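# Place the strawberry cake in the white basket

## Task

Get the strawberry cake into the white basket, with no other object ending up in it. The basket, the cupcake and the cone must stay roughly where they started. At the end neither hand may be in contact with anything on the mat.

## Robot and tools

Robot: two arms, left_arm and right_arm. The left arm carries a five-finger left hand and the right arm a right hand. Left_arm is on the +y side. The left hand mirrors the right, so its +x axis points toward the thumb, while the right hand's +x points away from it.

Frames: the scene frame has its origin at table-top height, midway between the nominal bases, with +x out over the table and +z up. Base poses: left_arm (+0.041, +0.248, +0.001) m, right_arm (+0.011, -0.264, +0.001) m. Each arm reports its hand pose in its own base frame, and its offsets run along that base's axes. Fixed cameras and the table use the scene frame.

Hand point: a spot 0.15 m out from the wrist face along the fingers and 0.05 m in front of the palm. Its +z runs along straight fingers and +y points out of the palm. Straight fingertips reach about 0.06-0.07 m past it and sit 0.06 m behind it along -y. A wrist bracket on the little-finger side sticks out and can strike things. Friction and sag often leave the hand 1-5 cm short of the command, usually low. That alone does not mean contact.

Row layout: every movement argument is built from rows of 28 numbers, all in [-1, 1], covering both arms even when only one moves. The order is:
- left dx, dy, dz, rx, ry, rz
- left thumb_turn, thumb_bend, index, middle, ring, little, force_limit, speed
- the same fourteen numbers for the right arm.

The six pose numbers are an offset, not an absolute pose. They are measured from that arm's "Hand target" at the start of the action or move, along its base axes. 1.0 equals 0.6 m for dx/dy/dz and 180 degrees for the rx/ry/rz rotation vector, and rotation is about the hand point. Sending six zeros asks nothing new of that arm. Each controller step clips orientation to within 40 degrees of the measured one.

Hand numbers are absolute targets, not offsets:
- thumb_turn: -1 beside the palm, +1 opposite the fingers.
- thumb_bend and each finger: -1 straight, +1 fully bent.
- force_limit: -1 is about 0 N, +1 is 10 N at the fingertip (15 N for the two thumb motors).
- speed: rises linearly to full at +0.48 and stays full above that.
No value means keep as is. To leave a hand alone, repeat its last sent eight numbers. Before any row has been sent for it, use its hand_measured followed by its hand_force_limit and hand_speed.

Gripping: with the thumb in front of the palm, the hand can hold objects about 0.035-0.065 m thick. The thumb tip and the index pad can pinch lighter items. For a gentle grip, close with speed at -0.94 or below. To tighten, raise force_limit and send a target more closed than hand_measured. To release, send a target more open than hand_measured.

Tools:
- execute_actions(actions, cameras): actions is a list of actions. Each action holds up to 15 rows of 1/30 s each, and the last row is held through step 15. Every row counts from the action's start pose, not from the row before. Images are returned only when actions is [] or cameras names them.
- move(target, speed, blend, blocking, cameras):
  - target is one 28-number row, or a list of up to 15 rows. Every row is an offset from the same starting Hand targets.
  - speed is in m/s, 0.002 to 4.3, default 0.25.
  - blend is a corner radius in metres; 0 means stop at each target.
  - Paths are straight and do not avoid obstacles. All arms finish together, capped at 10 s.
  - blocking=false returns after about 0.5 s while the motion continues.
- wait(seconds): 0-3600. Lets the scene run with no new command.
- stop(): brakes a running move.
- zoom_image(camera, region[x0,y0,x1,y1]): region is at most 504x504 px.
- show_instructions(): shows the reference pages.
- finished_scene(scene=1): ends the scene for good.
Cameras: cam_head_left, cam_head_right and cam_high (each 896x504), plus cam_left_wrist and cam_right_wrist (each 616x616 fisheye).

Result lines:
- end_effector_position (m) and end_effector_quat_wxyz, in the base frame.
- Hand target: the last command after clipping. The next offsets count from this.
- Joint positions, velocities and torques. Torques carry offsets and noise.
- hand_measured, hand_stopped_by (moving/target/force/stalled/fault) and hand_load_n, each with six values in the motor order. A load near 0 after closing means the grip was lost.
- Motor temperatures.
- A move result adds a "move:" line: done, off_target, moving, held or fault, plus limits such as paced or held.
At 85 °C a MOTOR HOT warning appears. At 100 °C the arm goes limp for 30-60 s.

Avoid:
- Dropping anything, even a few millimetres.
- Releasing an object while it is still moving.
- Fast impacts or hard presses; the farther a target lies past a contact, the harder it presses.
- Contact between the two arms or hands, which can end the scene.
- Anything leaving the table.
- Overloading fingers.
- Long holds with the arm stretched, which heat the motors.
A stopped arm keeps pushing until you command it back past its hand point. Before finishing, open the hand and lift it clear of every object.

Each tool is called after ">>>" as name(argument=value, ...) on one line, values as JSON.

Reference images:

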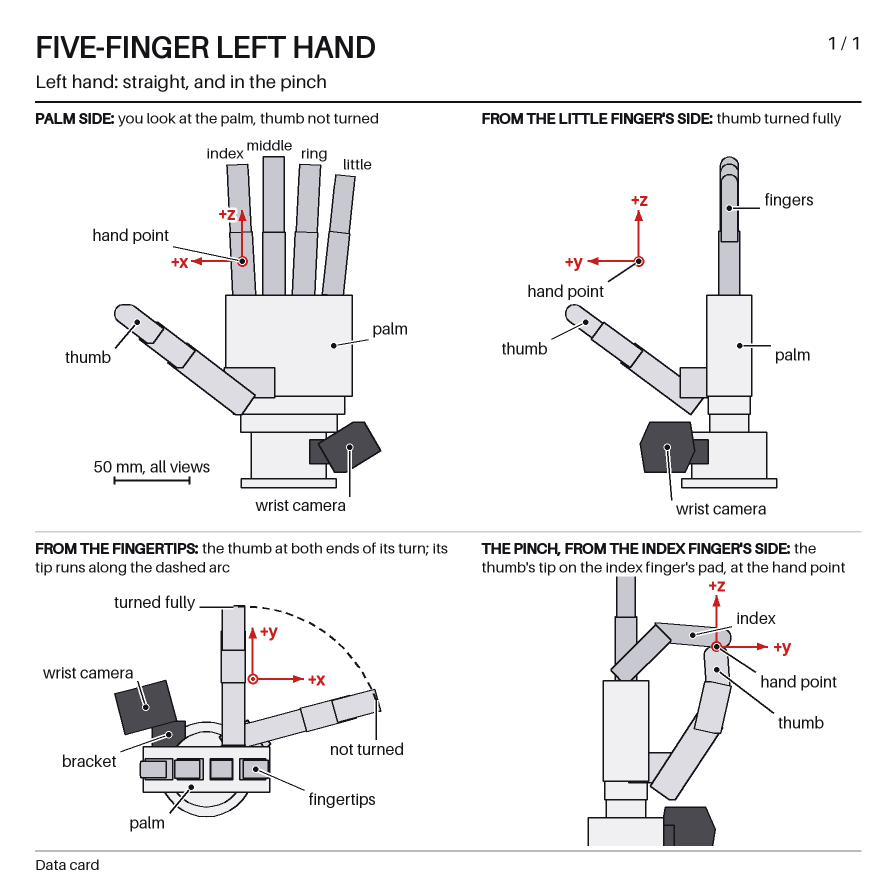

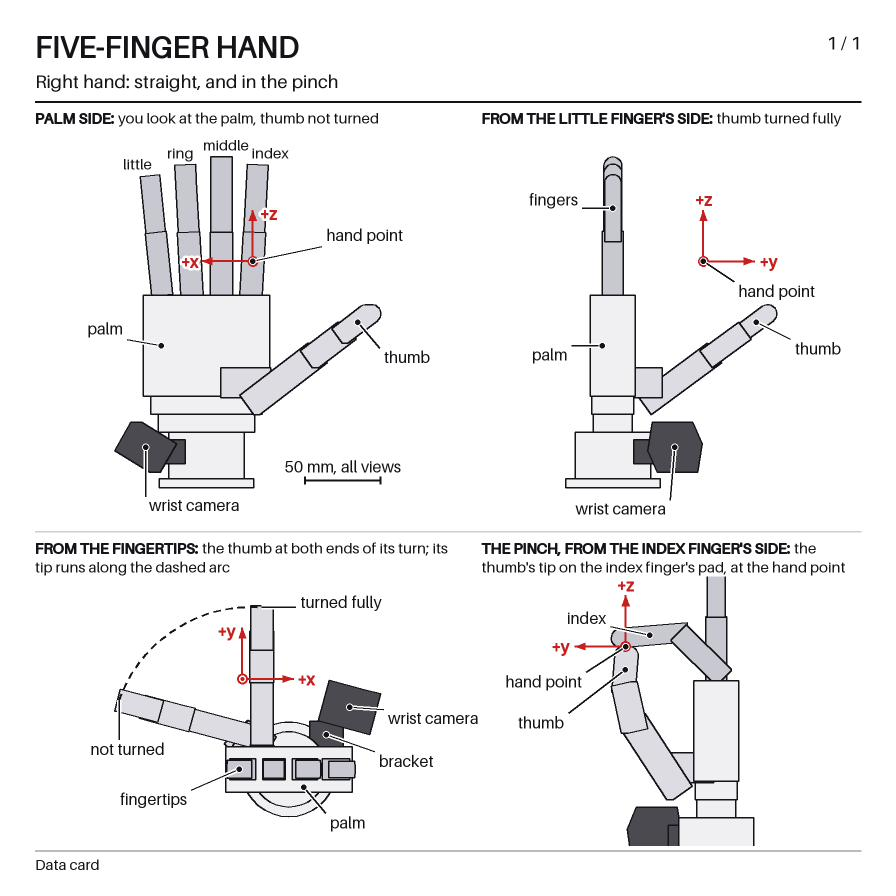

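## Session

>>> execute_actions(actions=[])

Scene clock: 0.00 s.
left_arm: end_effector_position=(+0.1576, -0.2803, +0.2270) hand_measured=(-1.000, -1.000, -1.000, -1.000, -1.000, -1.000) hand_load_n=(+0.0, +0.0, +0.0, +0.0, +0.0, +0.0) hand_stopped_by=(target, target, target, target, target, target) hand_force_limit=0.00 hand_speed=-0.80 end_effector_quat_wxyz=(+0.160, +0.121, +0.935, -0.294) | right_arm: end_effector_position=(+0.1936, -0.0809, +0.1023) hand_measured=(-1.000, -1.000, -1.000, -1.000, -1.000, -1.000) hand_load_n=(+0.0, +0.0, +0.0, +0.0, +0.0, +0.0) hand_stopped_by=(target, target, target, target, target, target) hand_force_limit=0.00 hand_speed=-0.80 end_effector_quat_wxyz=(-0.151, +0.746, -0.552, +0.339)
Joint positions: left_arm=[-1.058 0.848 0.896 -0.941 0.09 0.738] | right_arm=[-0.49 0.375 0.405 -0.858 -0.186 -0.714]
Joint velocities: within noise
Joint torques (N m): no reading
Motor temperatures (°C): left_arm=[26 27 25 26 28 24] | right_arm=[26 25 28 25 28 27]
Heat: left arm: hottest wrist yaw 28 °C; right arm: hottest elbow 28 °C.
Hand target: left_arm +0.1602, -0.2849, +0.2369; +0.166, +0.121, +0.931, -0.302 | right_arm +0.1997, -0.0841, +0.1165; -0.153, +0.743, -0.548, +0.353

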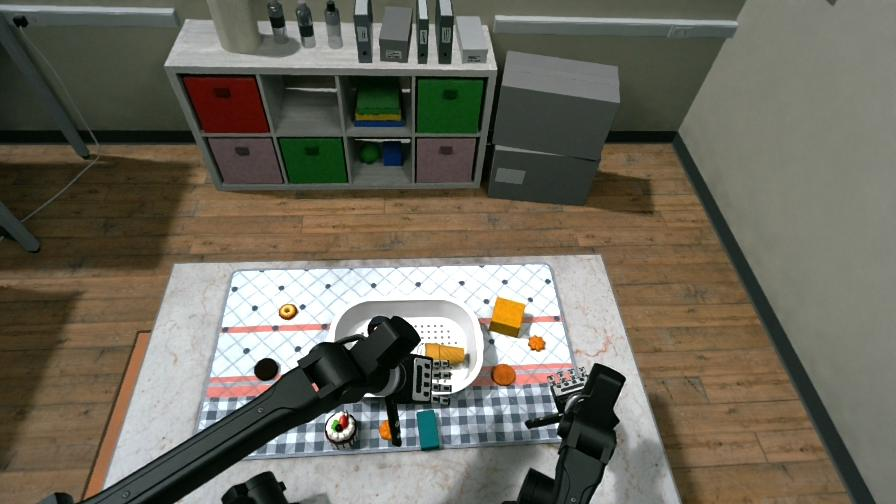

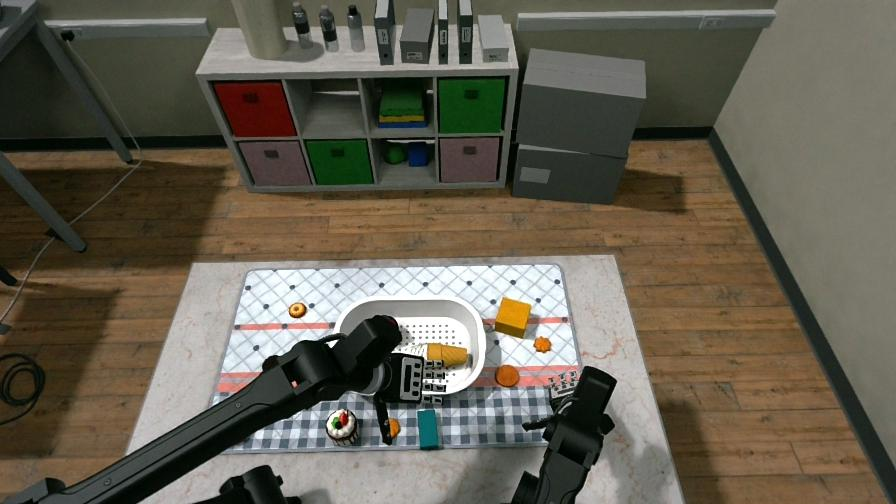

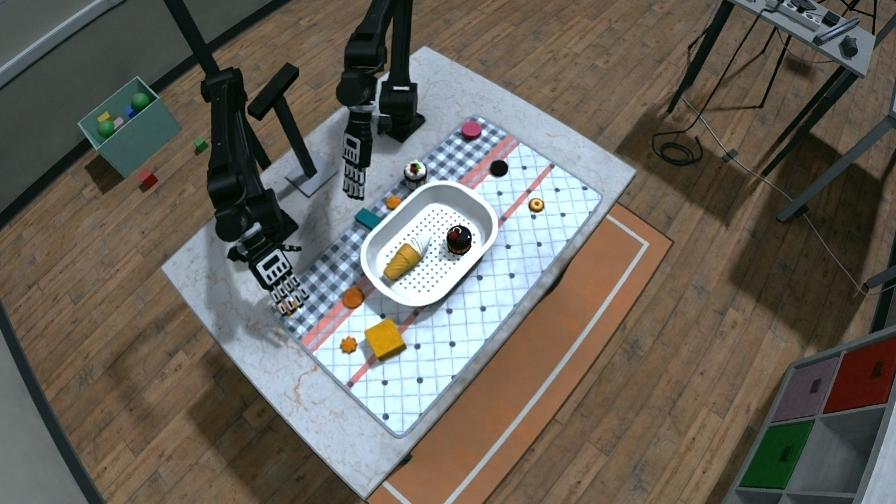

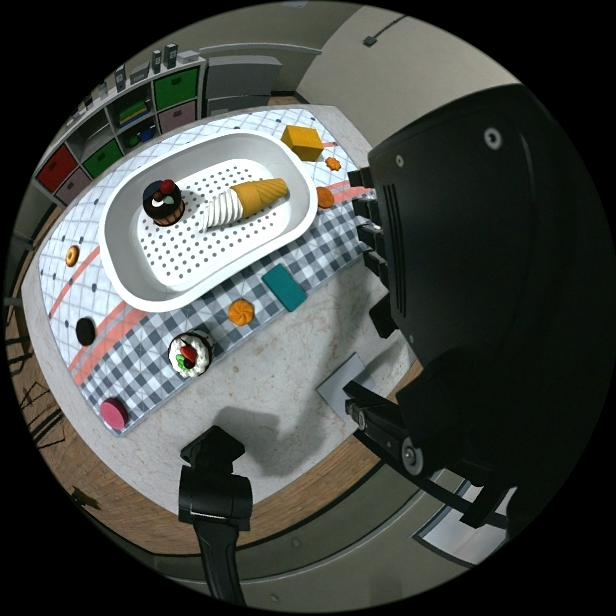

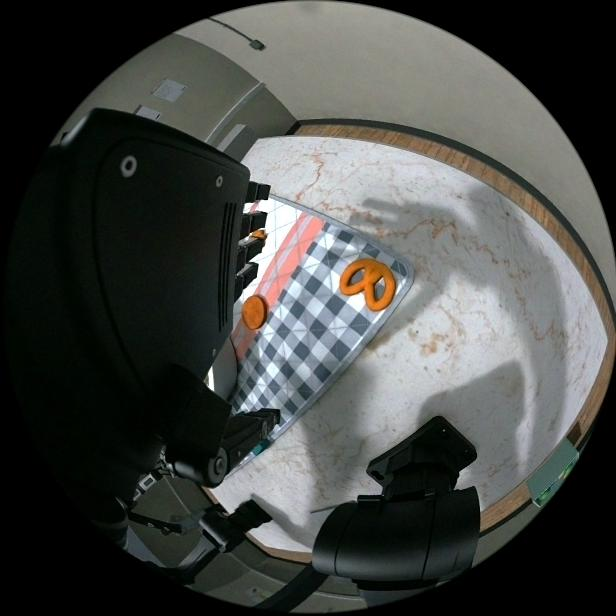

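>>> zoom_image(camera="cam_high", region=[340, 110, 520, 310])

>>> zoom_image(camera="cam_left_wrist", region=[80, 140, 320, 400])

>>> zoom_image(camera="cam_head_left", region=[300, 360, 480, 480])

Scaled by 2.520 from the camera's image (finer frame: 1280x720).

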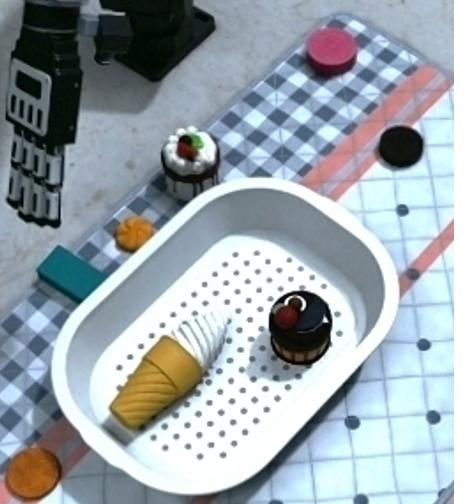

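Scaled by 1.938 from the camera's image (finer frame: 880x880).

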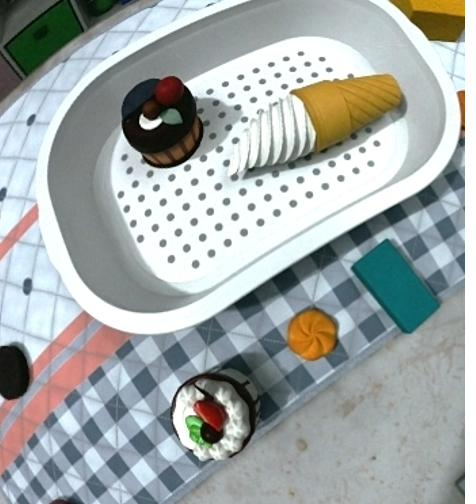

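Scaled by 2.800 from the camera's image (finer frame: 1280x720).

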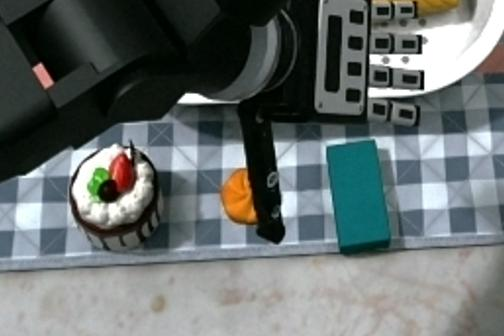

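>>> move(target=[0.0, 0.226, -0.11, -0.0857, 0.049, -0.0034, 1.0, -1.0, -0.6, -0.6, 1.0, 1.0, 0.0, -0.3, 0, 0, 0, 0, 0, 0, -1, -1, -1, -1, -1, -1, 0.0, -0.8], speed=0.2, cameras=["all"])

Scene clock: 194.43 s.
left_arm: end_effector_position=(+0.1570, -0.1507, +0.1659) hand_measured=(+1.000, -1.000, -0.600, -0.600, +1.000, +1.000) hand_load_n=(+0.0, +0.0, +0.0, +0.0, +0.0, +0.0) hand_stopped_by=(target, target, target, target, target, target) hand_force_limit=0.00 hand_speed=-0.30 end_effector_quat_wxyz=(+0.104, +0.077, +0.892, -0.433) | right_arm: end_effector_position=(+0.1936, -0.0809, +0.1023) hand_measured=(-1.000, -1.000, -1.000, -1.000, -1.000, -1.000) hand_load_n=(+0.0, +0.0, +0.0, +0.0, +0.0, +0.0) hand_stopped_by=(target, target, target, target, target, target) hand_force_limit=0.00 hand_speed=-0.80 end_effector_quat_wxyz=(-0.151, +0.746, -0.552, +0.339)
Joint positions: left_arm=[-0.231 0.57 0.598 -1.141 0.834 1.307] | right_arm=[-0.49 0.375 0.405 -0.858 -0.186 -0.714]
Joint torques (N m): left_arm=[0.56 0.97 9.55 0.57 0.75 0.31] | right_arm=[-1.08 2.08 10.7 1.24 -0.22 0.11]
Motor temperatures (°C): left_arm=[25 28 43 26 28 24] | right_arm=[26 24 38 25 28 27]
Heat: left arm: hottest elbow 43 °C; right arm: hottest elbow 38 °C.
Hand target: left_arm +0.1601, -0.1492, +0.1708; +0.107, +0.079, +0.892, -0.433 | right_arm +0.1997, -0.0841, +0.1165; -0.153, +0.743, -0.548, +0.353
Off the commanded pose: left_arm 0.006 m, 0 deg | right_arm 0.016 m, 2 deg.
move: done
cam_left_wrist: T_world_to_cam=[[-0.49775, -0.54027, 0.67849, -0.11985], [-0.78262, 0.61696, -0.08287, 0.22916], [-0.37383, -0.57225, -0.72992, 0.20398]] pos_world=[0.19594, -0.0894, 0.24919]

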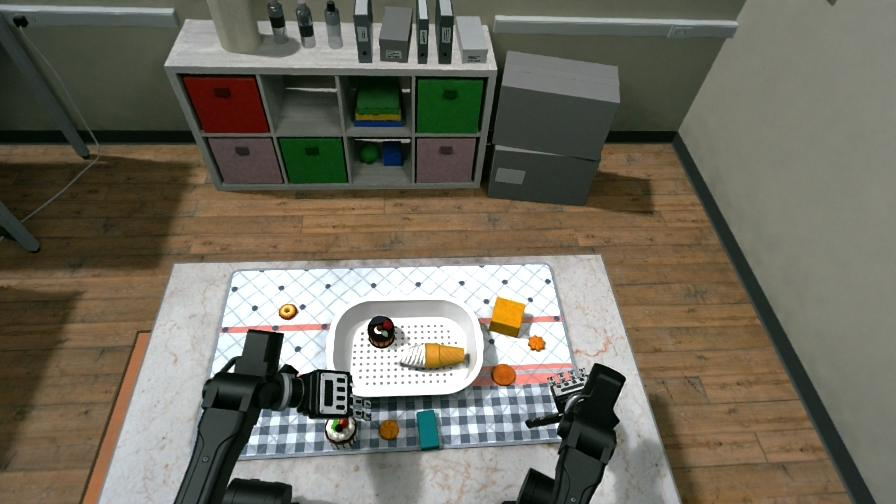

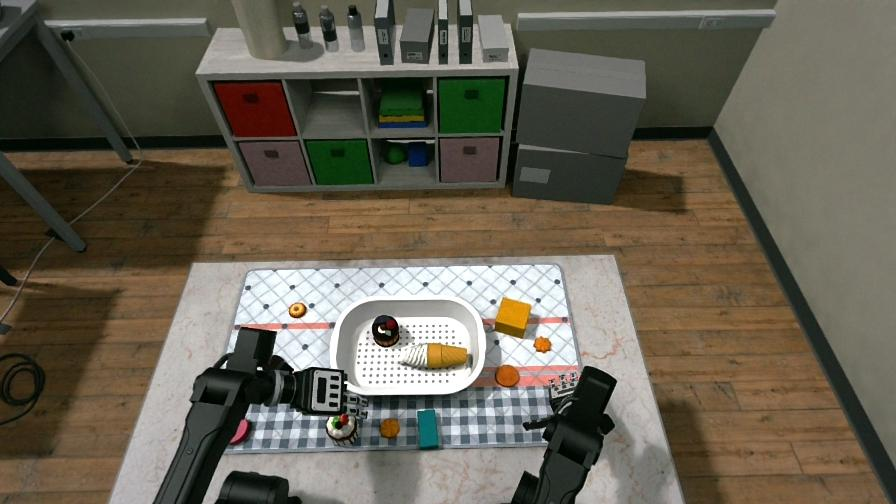

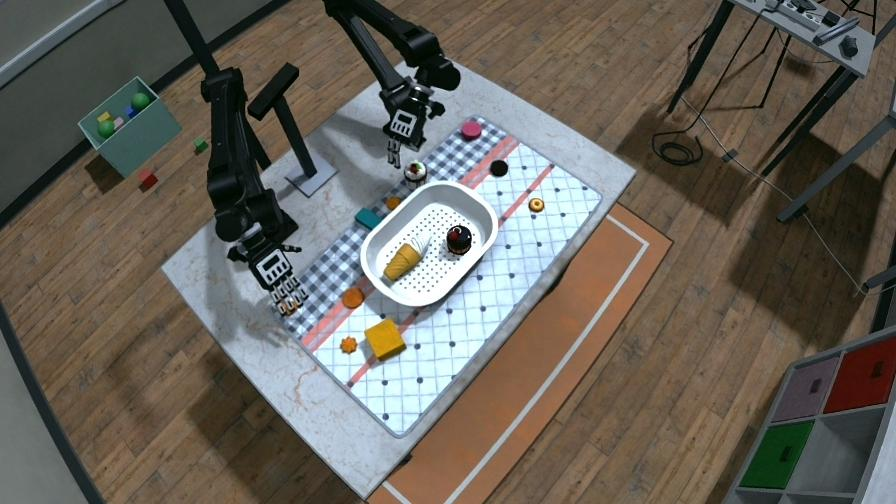

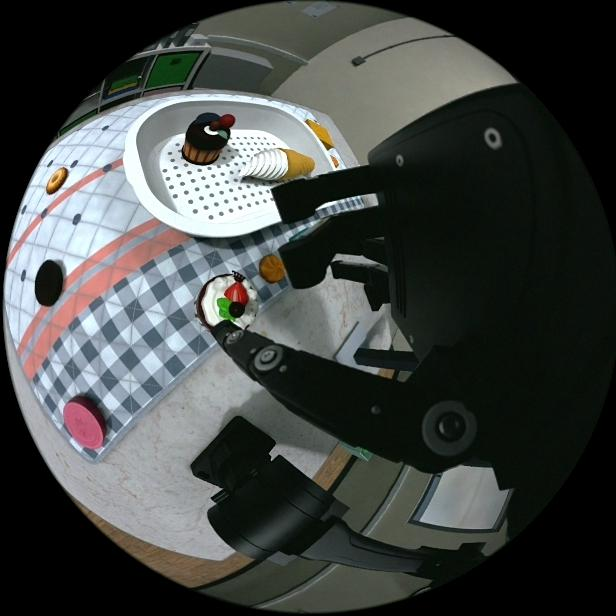

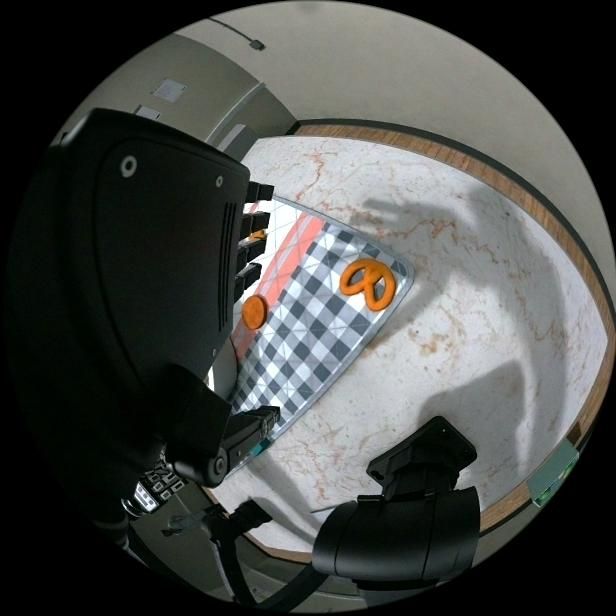

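>>> zoom_image(camera="cam_left_wrist", region=[140, 180, 400, 440])

>>> zoom_image(camera="cam_head_left", region=[280, 350, 440, 460])

>>> zoom_image(camera="cam_high", region=[360, 90, 500, 210])

Scaled by 1.938 from the camera's image (finer frame: 880x880).

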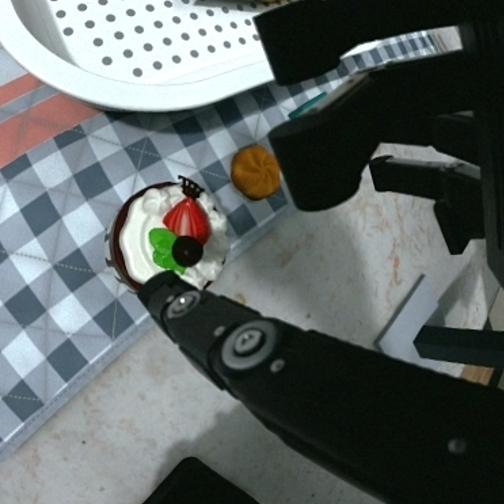

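Scaled by 3.150 from the camera's image (finer frame: 1280x720).

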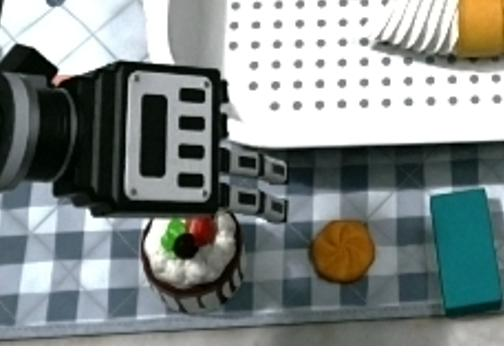

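Scaled by 3.600 from the camera's image (finer frame: 1280x720).

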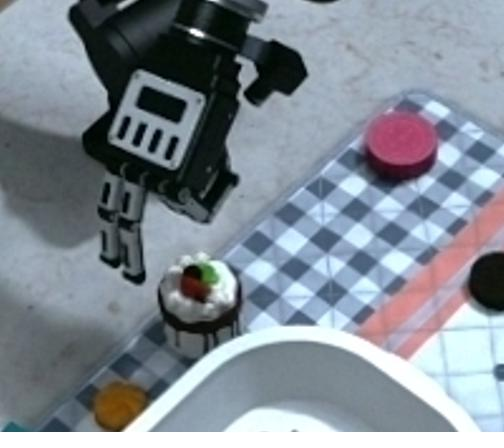

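>>> move(target=[0.006, 0.003, -0.155, 0, 0, 0, 1.0, -1.0, -0.8, -0.8, 1.0, 1.0, 0.0, -0.3, 0, 0, 0, 0, 0, 0, -1, -1, -1, -1, -1, -1, 0.0, -0.8], speed=0.12, cameras=["cam_head_left","cam_high","cam_left_wrist"])

>>> zoom_image(camera="cam_left_wrist", region=[140, 180, 400, 440])

>>> zoom_image(camera="cam_high", region=[360, 90, 500, 210])

>>> zoom_image(camera="cam_head_left", region=[280, 350, 440, 460])

Scene clock: 224.33 s.
left_arm: end_effector_position=(+0.1581, -0.1472, +0.0774) hand_measured=(+1.000, -1.000, -0.800, -0.800, +1.000, +1.000) hand_load_n=(+0.0, +0.0, +0.0, +0.0, +0.0, +0.0) hand_stopped_by=(target, target, target, target, target, target) hand_force_limit=0.00 hand_speed=-0.30 end_effector_quat_wxyz=(+0.098, +0.074, +0.893, -0.433) | right_arm: end_effector_position=(+0.1936, -0.0809, +0.1023) hand_measured=(-1.000, -1.000, -1.000, -1.000, -1.000, -1.000) hand_load_n=(-0.5, +0.0, +0.0, +0.0, +0.0, +0.0) hand_stopped_by=(target, target, target, target, target, target) hand_force_limit=0.00 hand_speed=-0.80 end_effector_quat_wxyz=(-0.151, +0.746, -0.552, +0.339)
Joint positions: left_arm=[-0.208 0.63 0.385 -0.903 0.844 1.336] | right_arm=[-0.49 0.375 0.405 -0.858 -0.186 -0.714]
Joint torques (N m): left_arm=[0.03 0.62 8.2 1.85 0.7 0.28] | right_arm=[-1.08 2.08 10.7 1.25 -0.21 0.1]
Heat: left arm: hottest elbow 42 °C; right arm: hottest elbow 38 °C.
Hand target: left_arm +0.1638, -0.1475, +0.0779; +0.107, +0.079, +0.891, -0.433 | right_arm +0.1997, -0.0841, +0.1165; -0.153, +0.743, -0.548, +0.353
Off the commanded pose: left_arm 0.006 m, 1 deg | right_arm 0.016 m, 2 deg.
move: done
cam_left_wrist: T_world_to_cam=[[-0.48784, -0.54285, 0.68361, -0.05971], [-0.78456, 0.616, -0.07072, 0.21973], [-0.38272, -0.57084, -0.72641, 0.14306]] pos_world=[0.19802, -0.0861, 0.16028]

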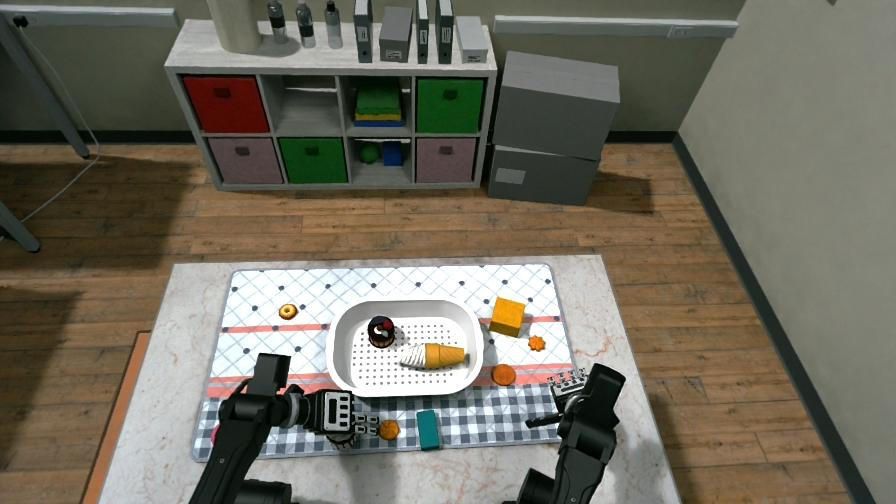

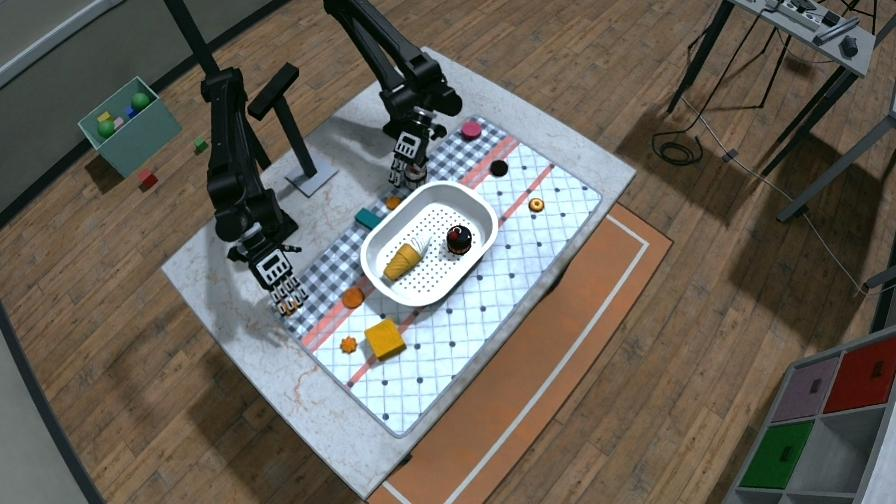

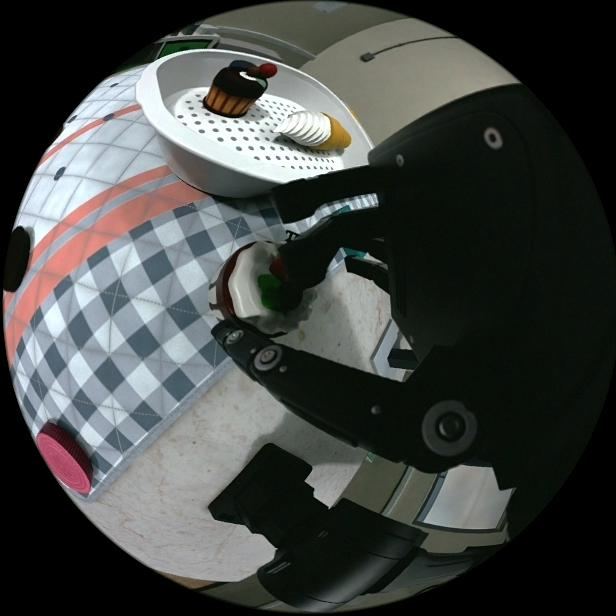

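Scaled by 1.938 from the camera's image (finer frame: 880x880).

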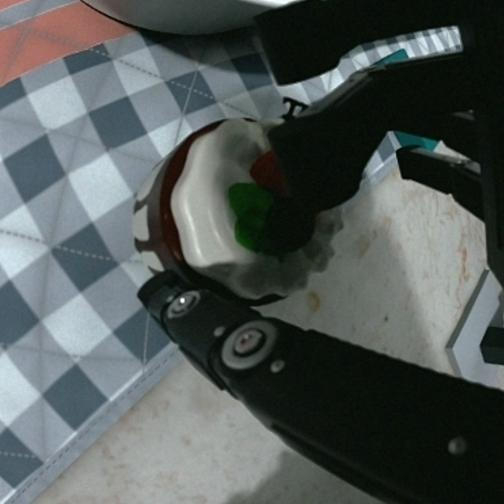

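Scaled by 3.600 from the camera's image (finer frame: 1280x720).

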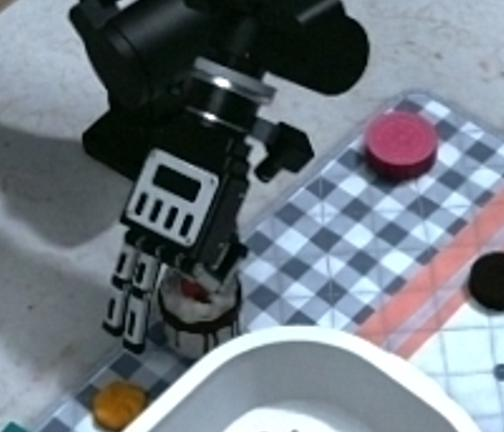

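Scaled by 3.150 from the camera's image (finer frame: 1280x720).

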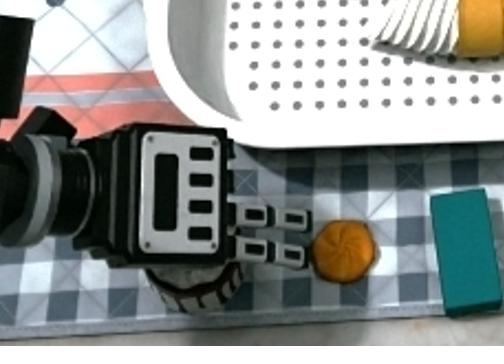

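>>> move(target=[0.006, 0.0, -0.055, 0, 0, 0, 1.0, -1.0, -0.8, -0.8, 1.0, 1.0, 0.0, -0.3, 0, 0, 0, 0, 0, 0, -1, -1, -1, -1, -1, -1, 0.0, -0.8], speed=0.06, cameras=["cam_head_left","cam_high","cam_left_wrist"])

>>> zoom_image(camera="cam_left_wrist", region=[140, 180, 400, 440])

>>> zoom_image(camera="cam_high", region=[360, 90, 500, 210])

>>> zoom_image(camera="cam_head_left", region=[280, 350, 440, 460])

Scene clock: 240.97 s.
left_arm: end_effector_position=(+0.1714, -0.1523, +0.0589) hand_measured=(+1.000, -1.000, -0.800, -0.800, +1.000, +1.000) hand_load_n=(+0.0, +0.0, +0.0, +0.0, +0.0, +0.0) hand_stopped_by=(target, target, target, target, target, target) hand_force_limit=0.00 hand_speed=-0.30 end_effector_quat_wxyz=(+0.116, +0.087, +0.886, -0.441) | right_arm: end_effector_position=(+0.1936, -0.0809, +0.1023) hand_measured=(-1.000, -1.000, -1.000, -1.000, -1.000, -1.000) hand_load_n=(+0.0, +0.0, +0.0, +0.0, +0.0, +0.0) hand_stopped_by=(target, target, target, target, target, target) hand_force_limit=0.00 hand_speed=-0.80 end_effector_quat_wxyz=(-0.151, +0.746, -0.552, +0.339)
Joint positions: left_arm=[-0.207 0.685 0.339 -0.761 0.859 1.343] | right_arm=[-0.49 0.375 0.405 -0.858 -0.186 -0.714]
Joint torques (N m): left_arm=[0.44 1.32 6.27 1.5 0.23 0.27] | right_arm=[-0.85 2.08 10.7 1.21 -0.21 0.1]
Heat: left arm: hottest elbow 40 °C; right arm: hottest elbow 38 °C.
Hand target: left_arm +0.1674, -0.1474, +0.0449; +0.107, +0.079, +0.891, -0.433 | right_arm +0.1997, -0.0841, +0.1165; -0.153, +0.743, -0.548, +0.353
Off the commanded pose: left_arm 0.015 m, 2 deg | right_arm 0.016 m, 2 deg.
move: off_target (left_arm)
cam_left_wrist: T_world_to_cam=[[-0.52274, -0.52352, 0.6728, -0.0338], [-0.7741, 0.62208, -0.11739, 0.23381], [-0.35709, -0.58218, -0.73045, 0.1259]] pos_world=[0.20828, -0.08985, 0.14215]

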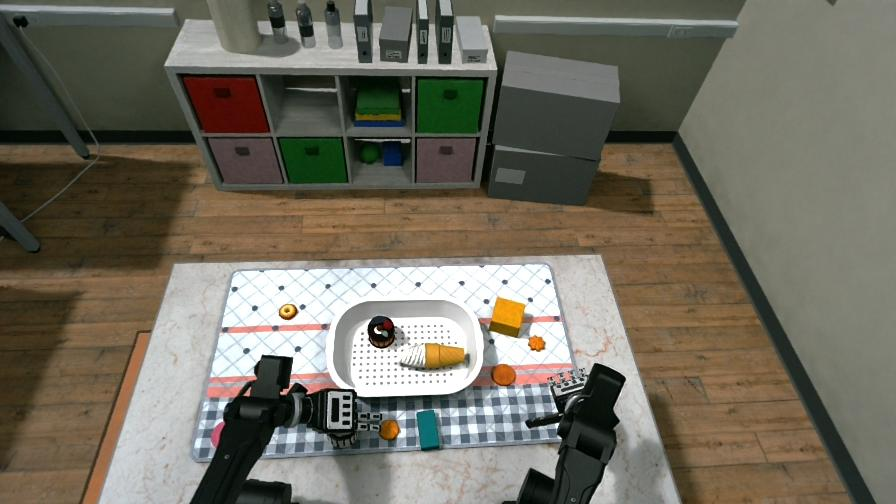

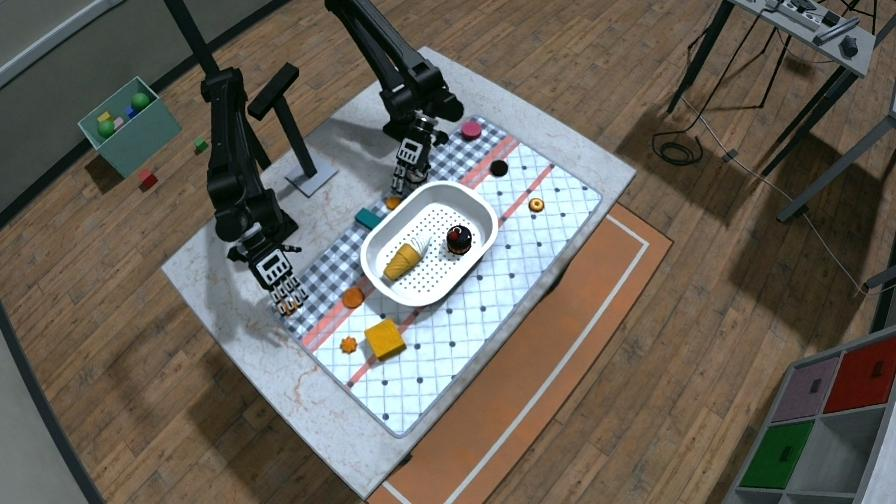

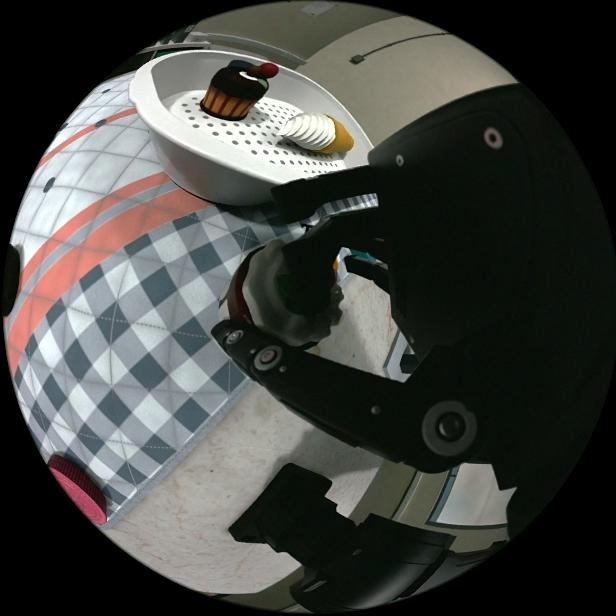

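Scaled by 1.938 from the camera's image (finer frame: 880x880).

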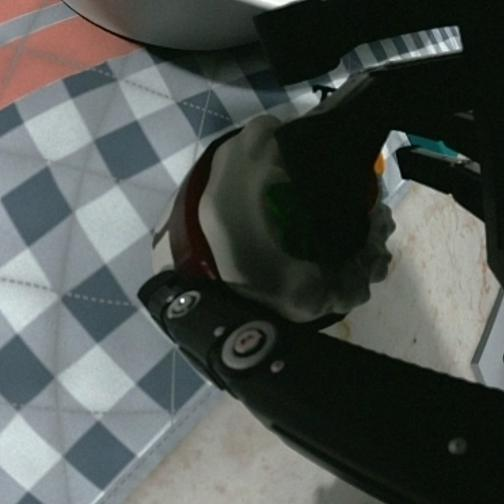

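Scaled by 3.600 from the camera's image (finer frame: 1280x720).

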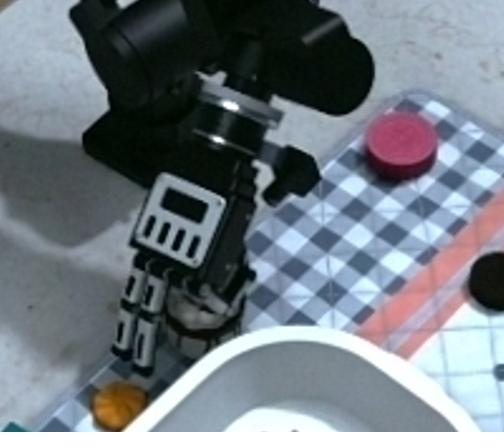

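Scaled by 3.150 from the camera's image (finer frame: 1280x720).

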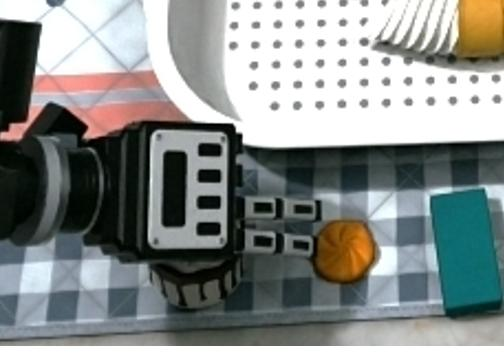

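>>> zoom_image(camera="cam_high", region=[385, 140, 445, 200])

>>> zoom_image(camera="cam_head_left", region=[310, 380, 400, 460])

Scaled by 8.400 from the camera's image (finer frame: 1280x720).

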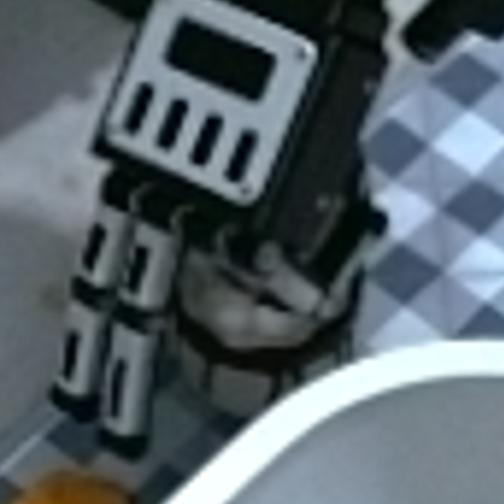

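Scaled by 5.600 from the camera's image (finer frame: 1280x720).

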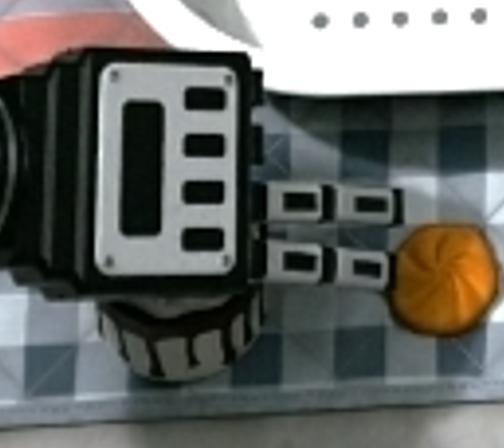

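>>> move(target=[-0.004, 0.0, 0.06, 0, 0, 0, 1.0, -1.0, -0.6, -0.6, 1.0, 1.0, 0.0, -0.3, 0, 0, 0, 0, 0, 0, -1, -1, -1, -1, -1, -1, 0.0, -0.8], speed=0.06, cameras=["cam_head_left","cam_high","cam_left_wrist"])

>>> zoom_image(camera="cam_left_wrist", region=[190, 200, 370, 380])

>>> zoom_image(camera="cam_high", region=[385, 140, 445, 200])

>>> zoom_image(camera="cam_head_left", region=[310, 380, 400, 460])

Scene clock: 273.77 s.
left_arm: end_effector_position=(+0.1543, -0.1468, +0.0640) hand_measured=(+1.000, -1.000, -0.600, -0.600, +1.000, +1.000) hand_load_n=(+0.5, +0.0, +0.0, +0.0, +0.0, +0.0) hand_stopped_by=(target, target, target, target, target, target) hand_force_limit=0.00 hand_speed=-0.30 end_effector_quat_wxyz=(+0.091, +0.073, +0.894, -0.433) | right_arm: end_effector_position=(+0.1936, -0.0809, +0.1023) hand_measured=(-1.000, -1.000, -1.000, -1.000, -1.000, -1.000) hand_load_n=(+0.0, +0.0, +0.0, +0.0, +0.0, +0.0) hand_stopped_by=(target, target, target, target, target, target) hand_force_limit=0.00 hand_speed=-0.80 end_effector_quat_wxyz=(-0.151, +0.746, -0.552, +0.339)
Joint positions: left_arm=[-0.207 0.648 0.355 -0.875 0.848 1.343] | right_arm=[-0.49 0.375 0.405 -0.858 -0.186 -0.714]
Joint torques (N m): left_arm=[-0.15 -0.62 10.8 0.42 0.54 0.19] | right_arm=[-1.08 2.08 10.7 1.24 -0.21 0.1]
Motor temperatures (°C): left_arm=[25 27 36 26 28 24] | right_arm=[26 24 39 25 28 27]
Heat: left arm: hottest elbow 36 °C; right arm: hottest elbow 39 °C.
Hand target: left_arm +0.1650, -0.1474, +0.0808; +0.107, +0.079, +0.892, -0.433 | right_arm +0.1997, -0.0841, +0.1165; -0.153, +0.743, -0.548, +0.353
Off the commanded pose: left_arm 0.020 m, 2 deg | right_arm 0.016 m, 2 deg.
move: off_target (left_arm)
cam_left_wrist: T_world_to_cam=[[-0.48202, -0.54092, 0.68925, -0.0532], [-0.78197, 0.62043, -0.05995, 0.21507], [-0.3952, -0.56787, -0.72204, 0.13421]] pos_world=[0.19557, -0.086, 0.14647]

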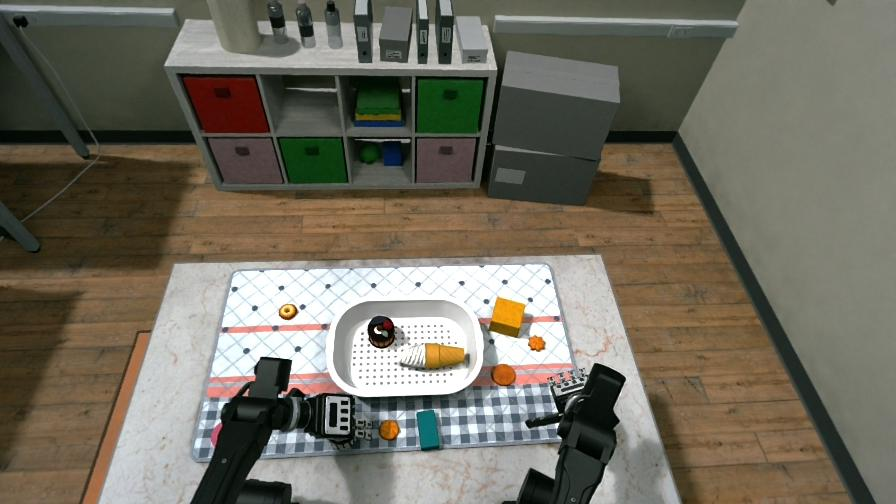

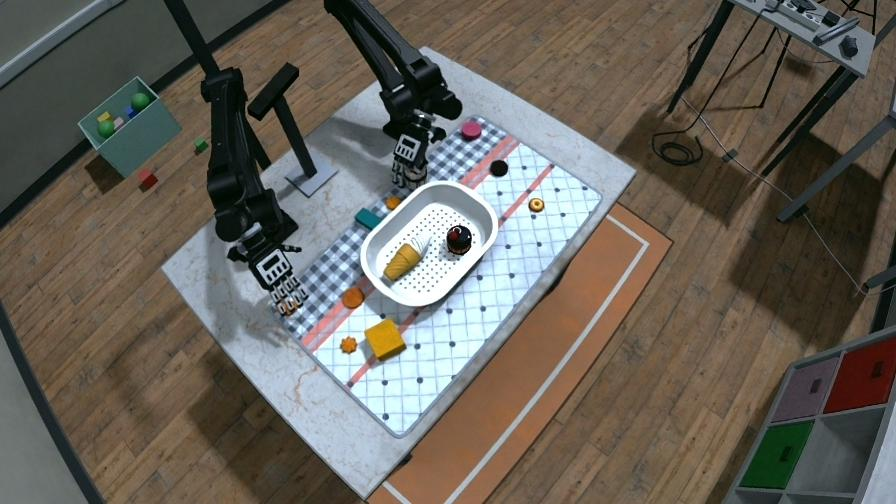

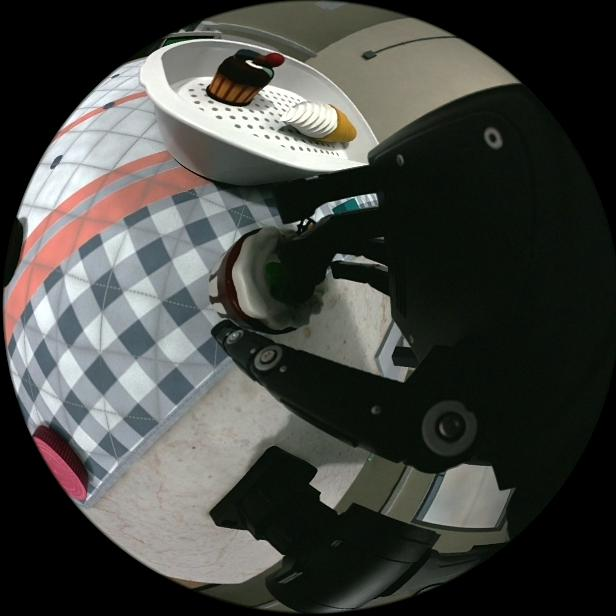

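Scaled by 2.800 from the camera's image (finer frame: 880x880).

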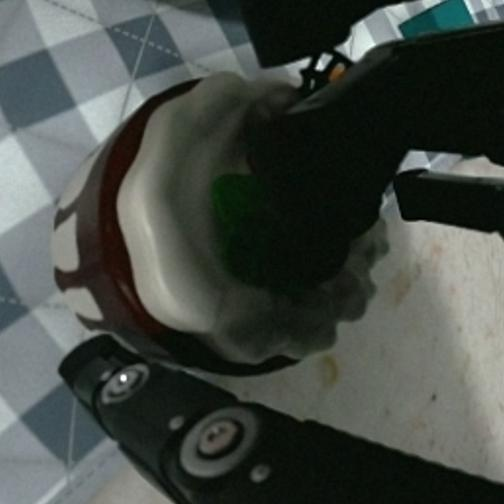

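Scaled by 8.400 from the camera's image (finer frame: 1280x720).

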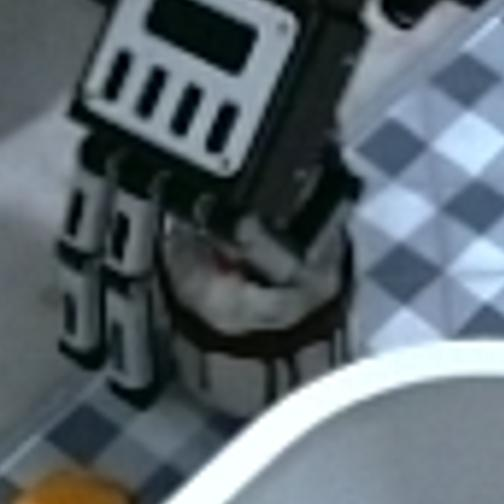

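Scaled by 5.600 from the camera's image (finer frame: 1280x720).

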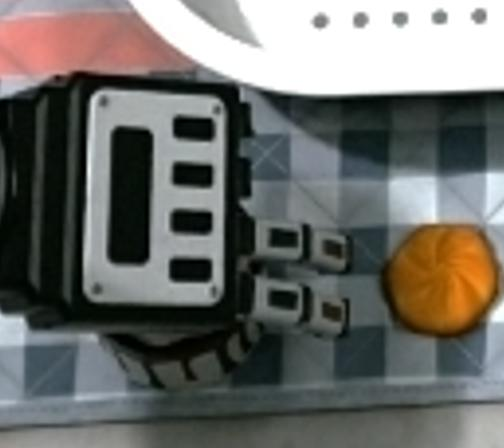

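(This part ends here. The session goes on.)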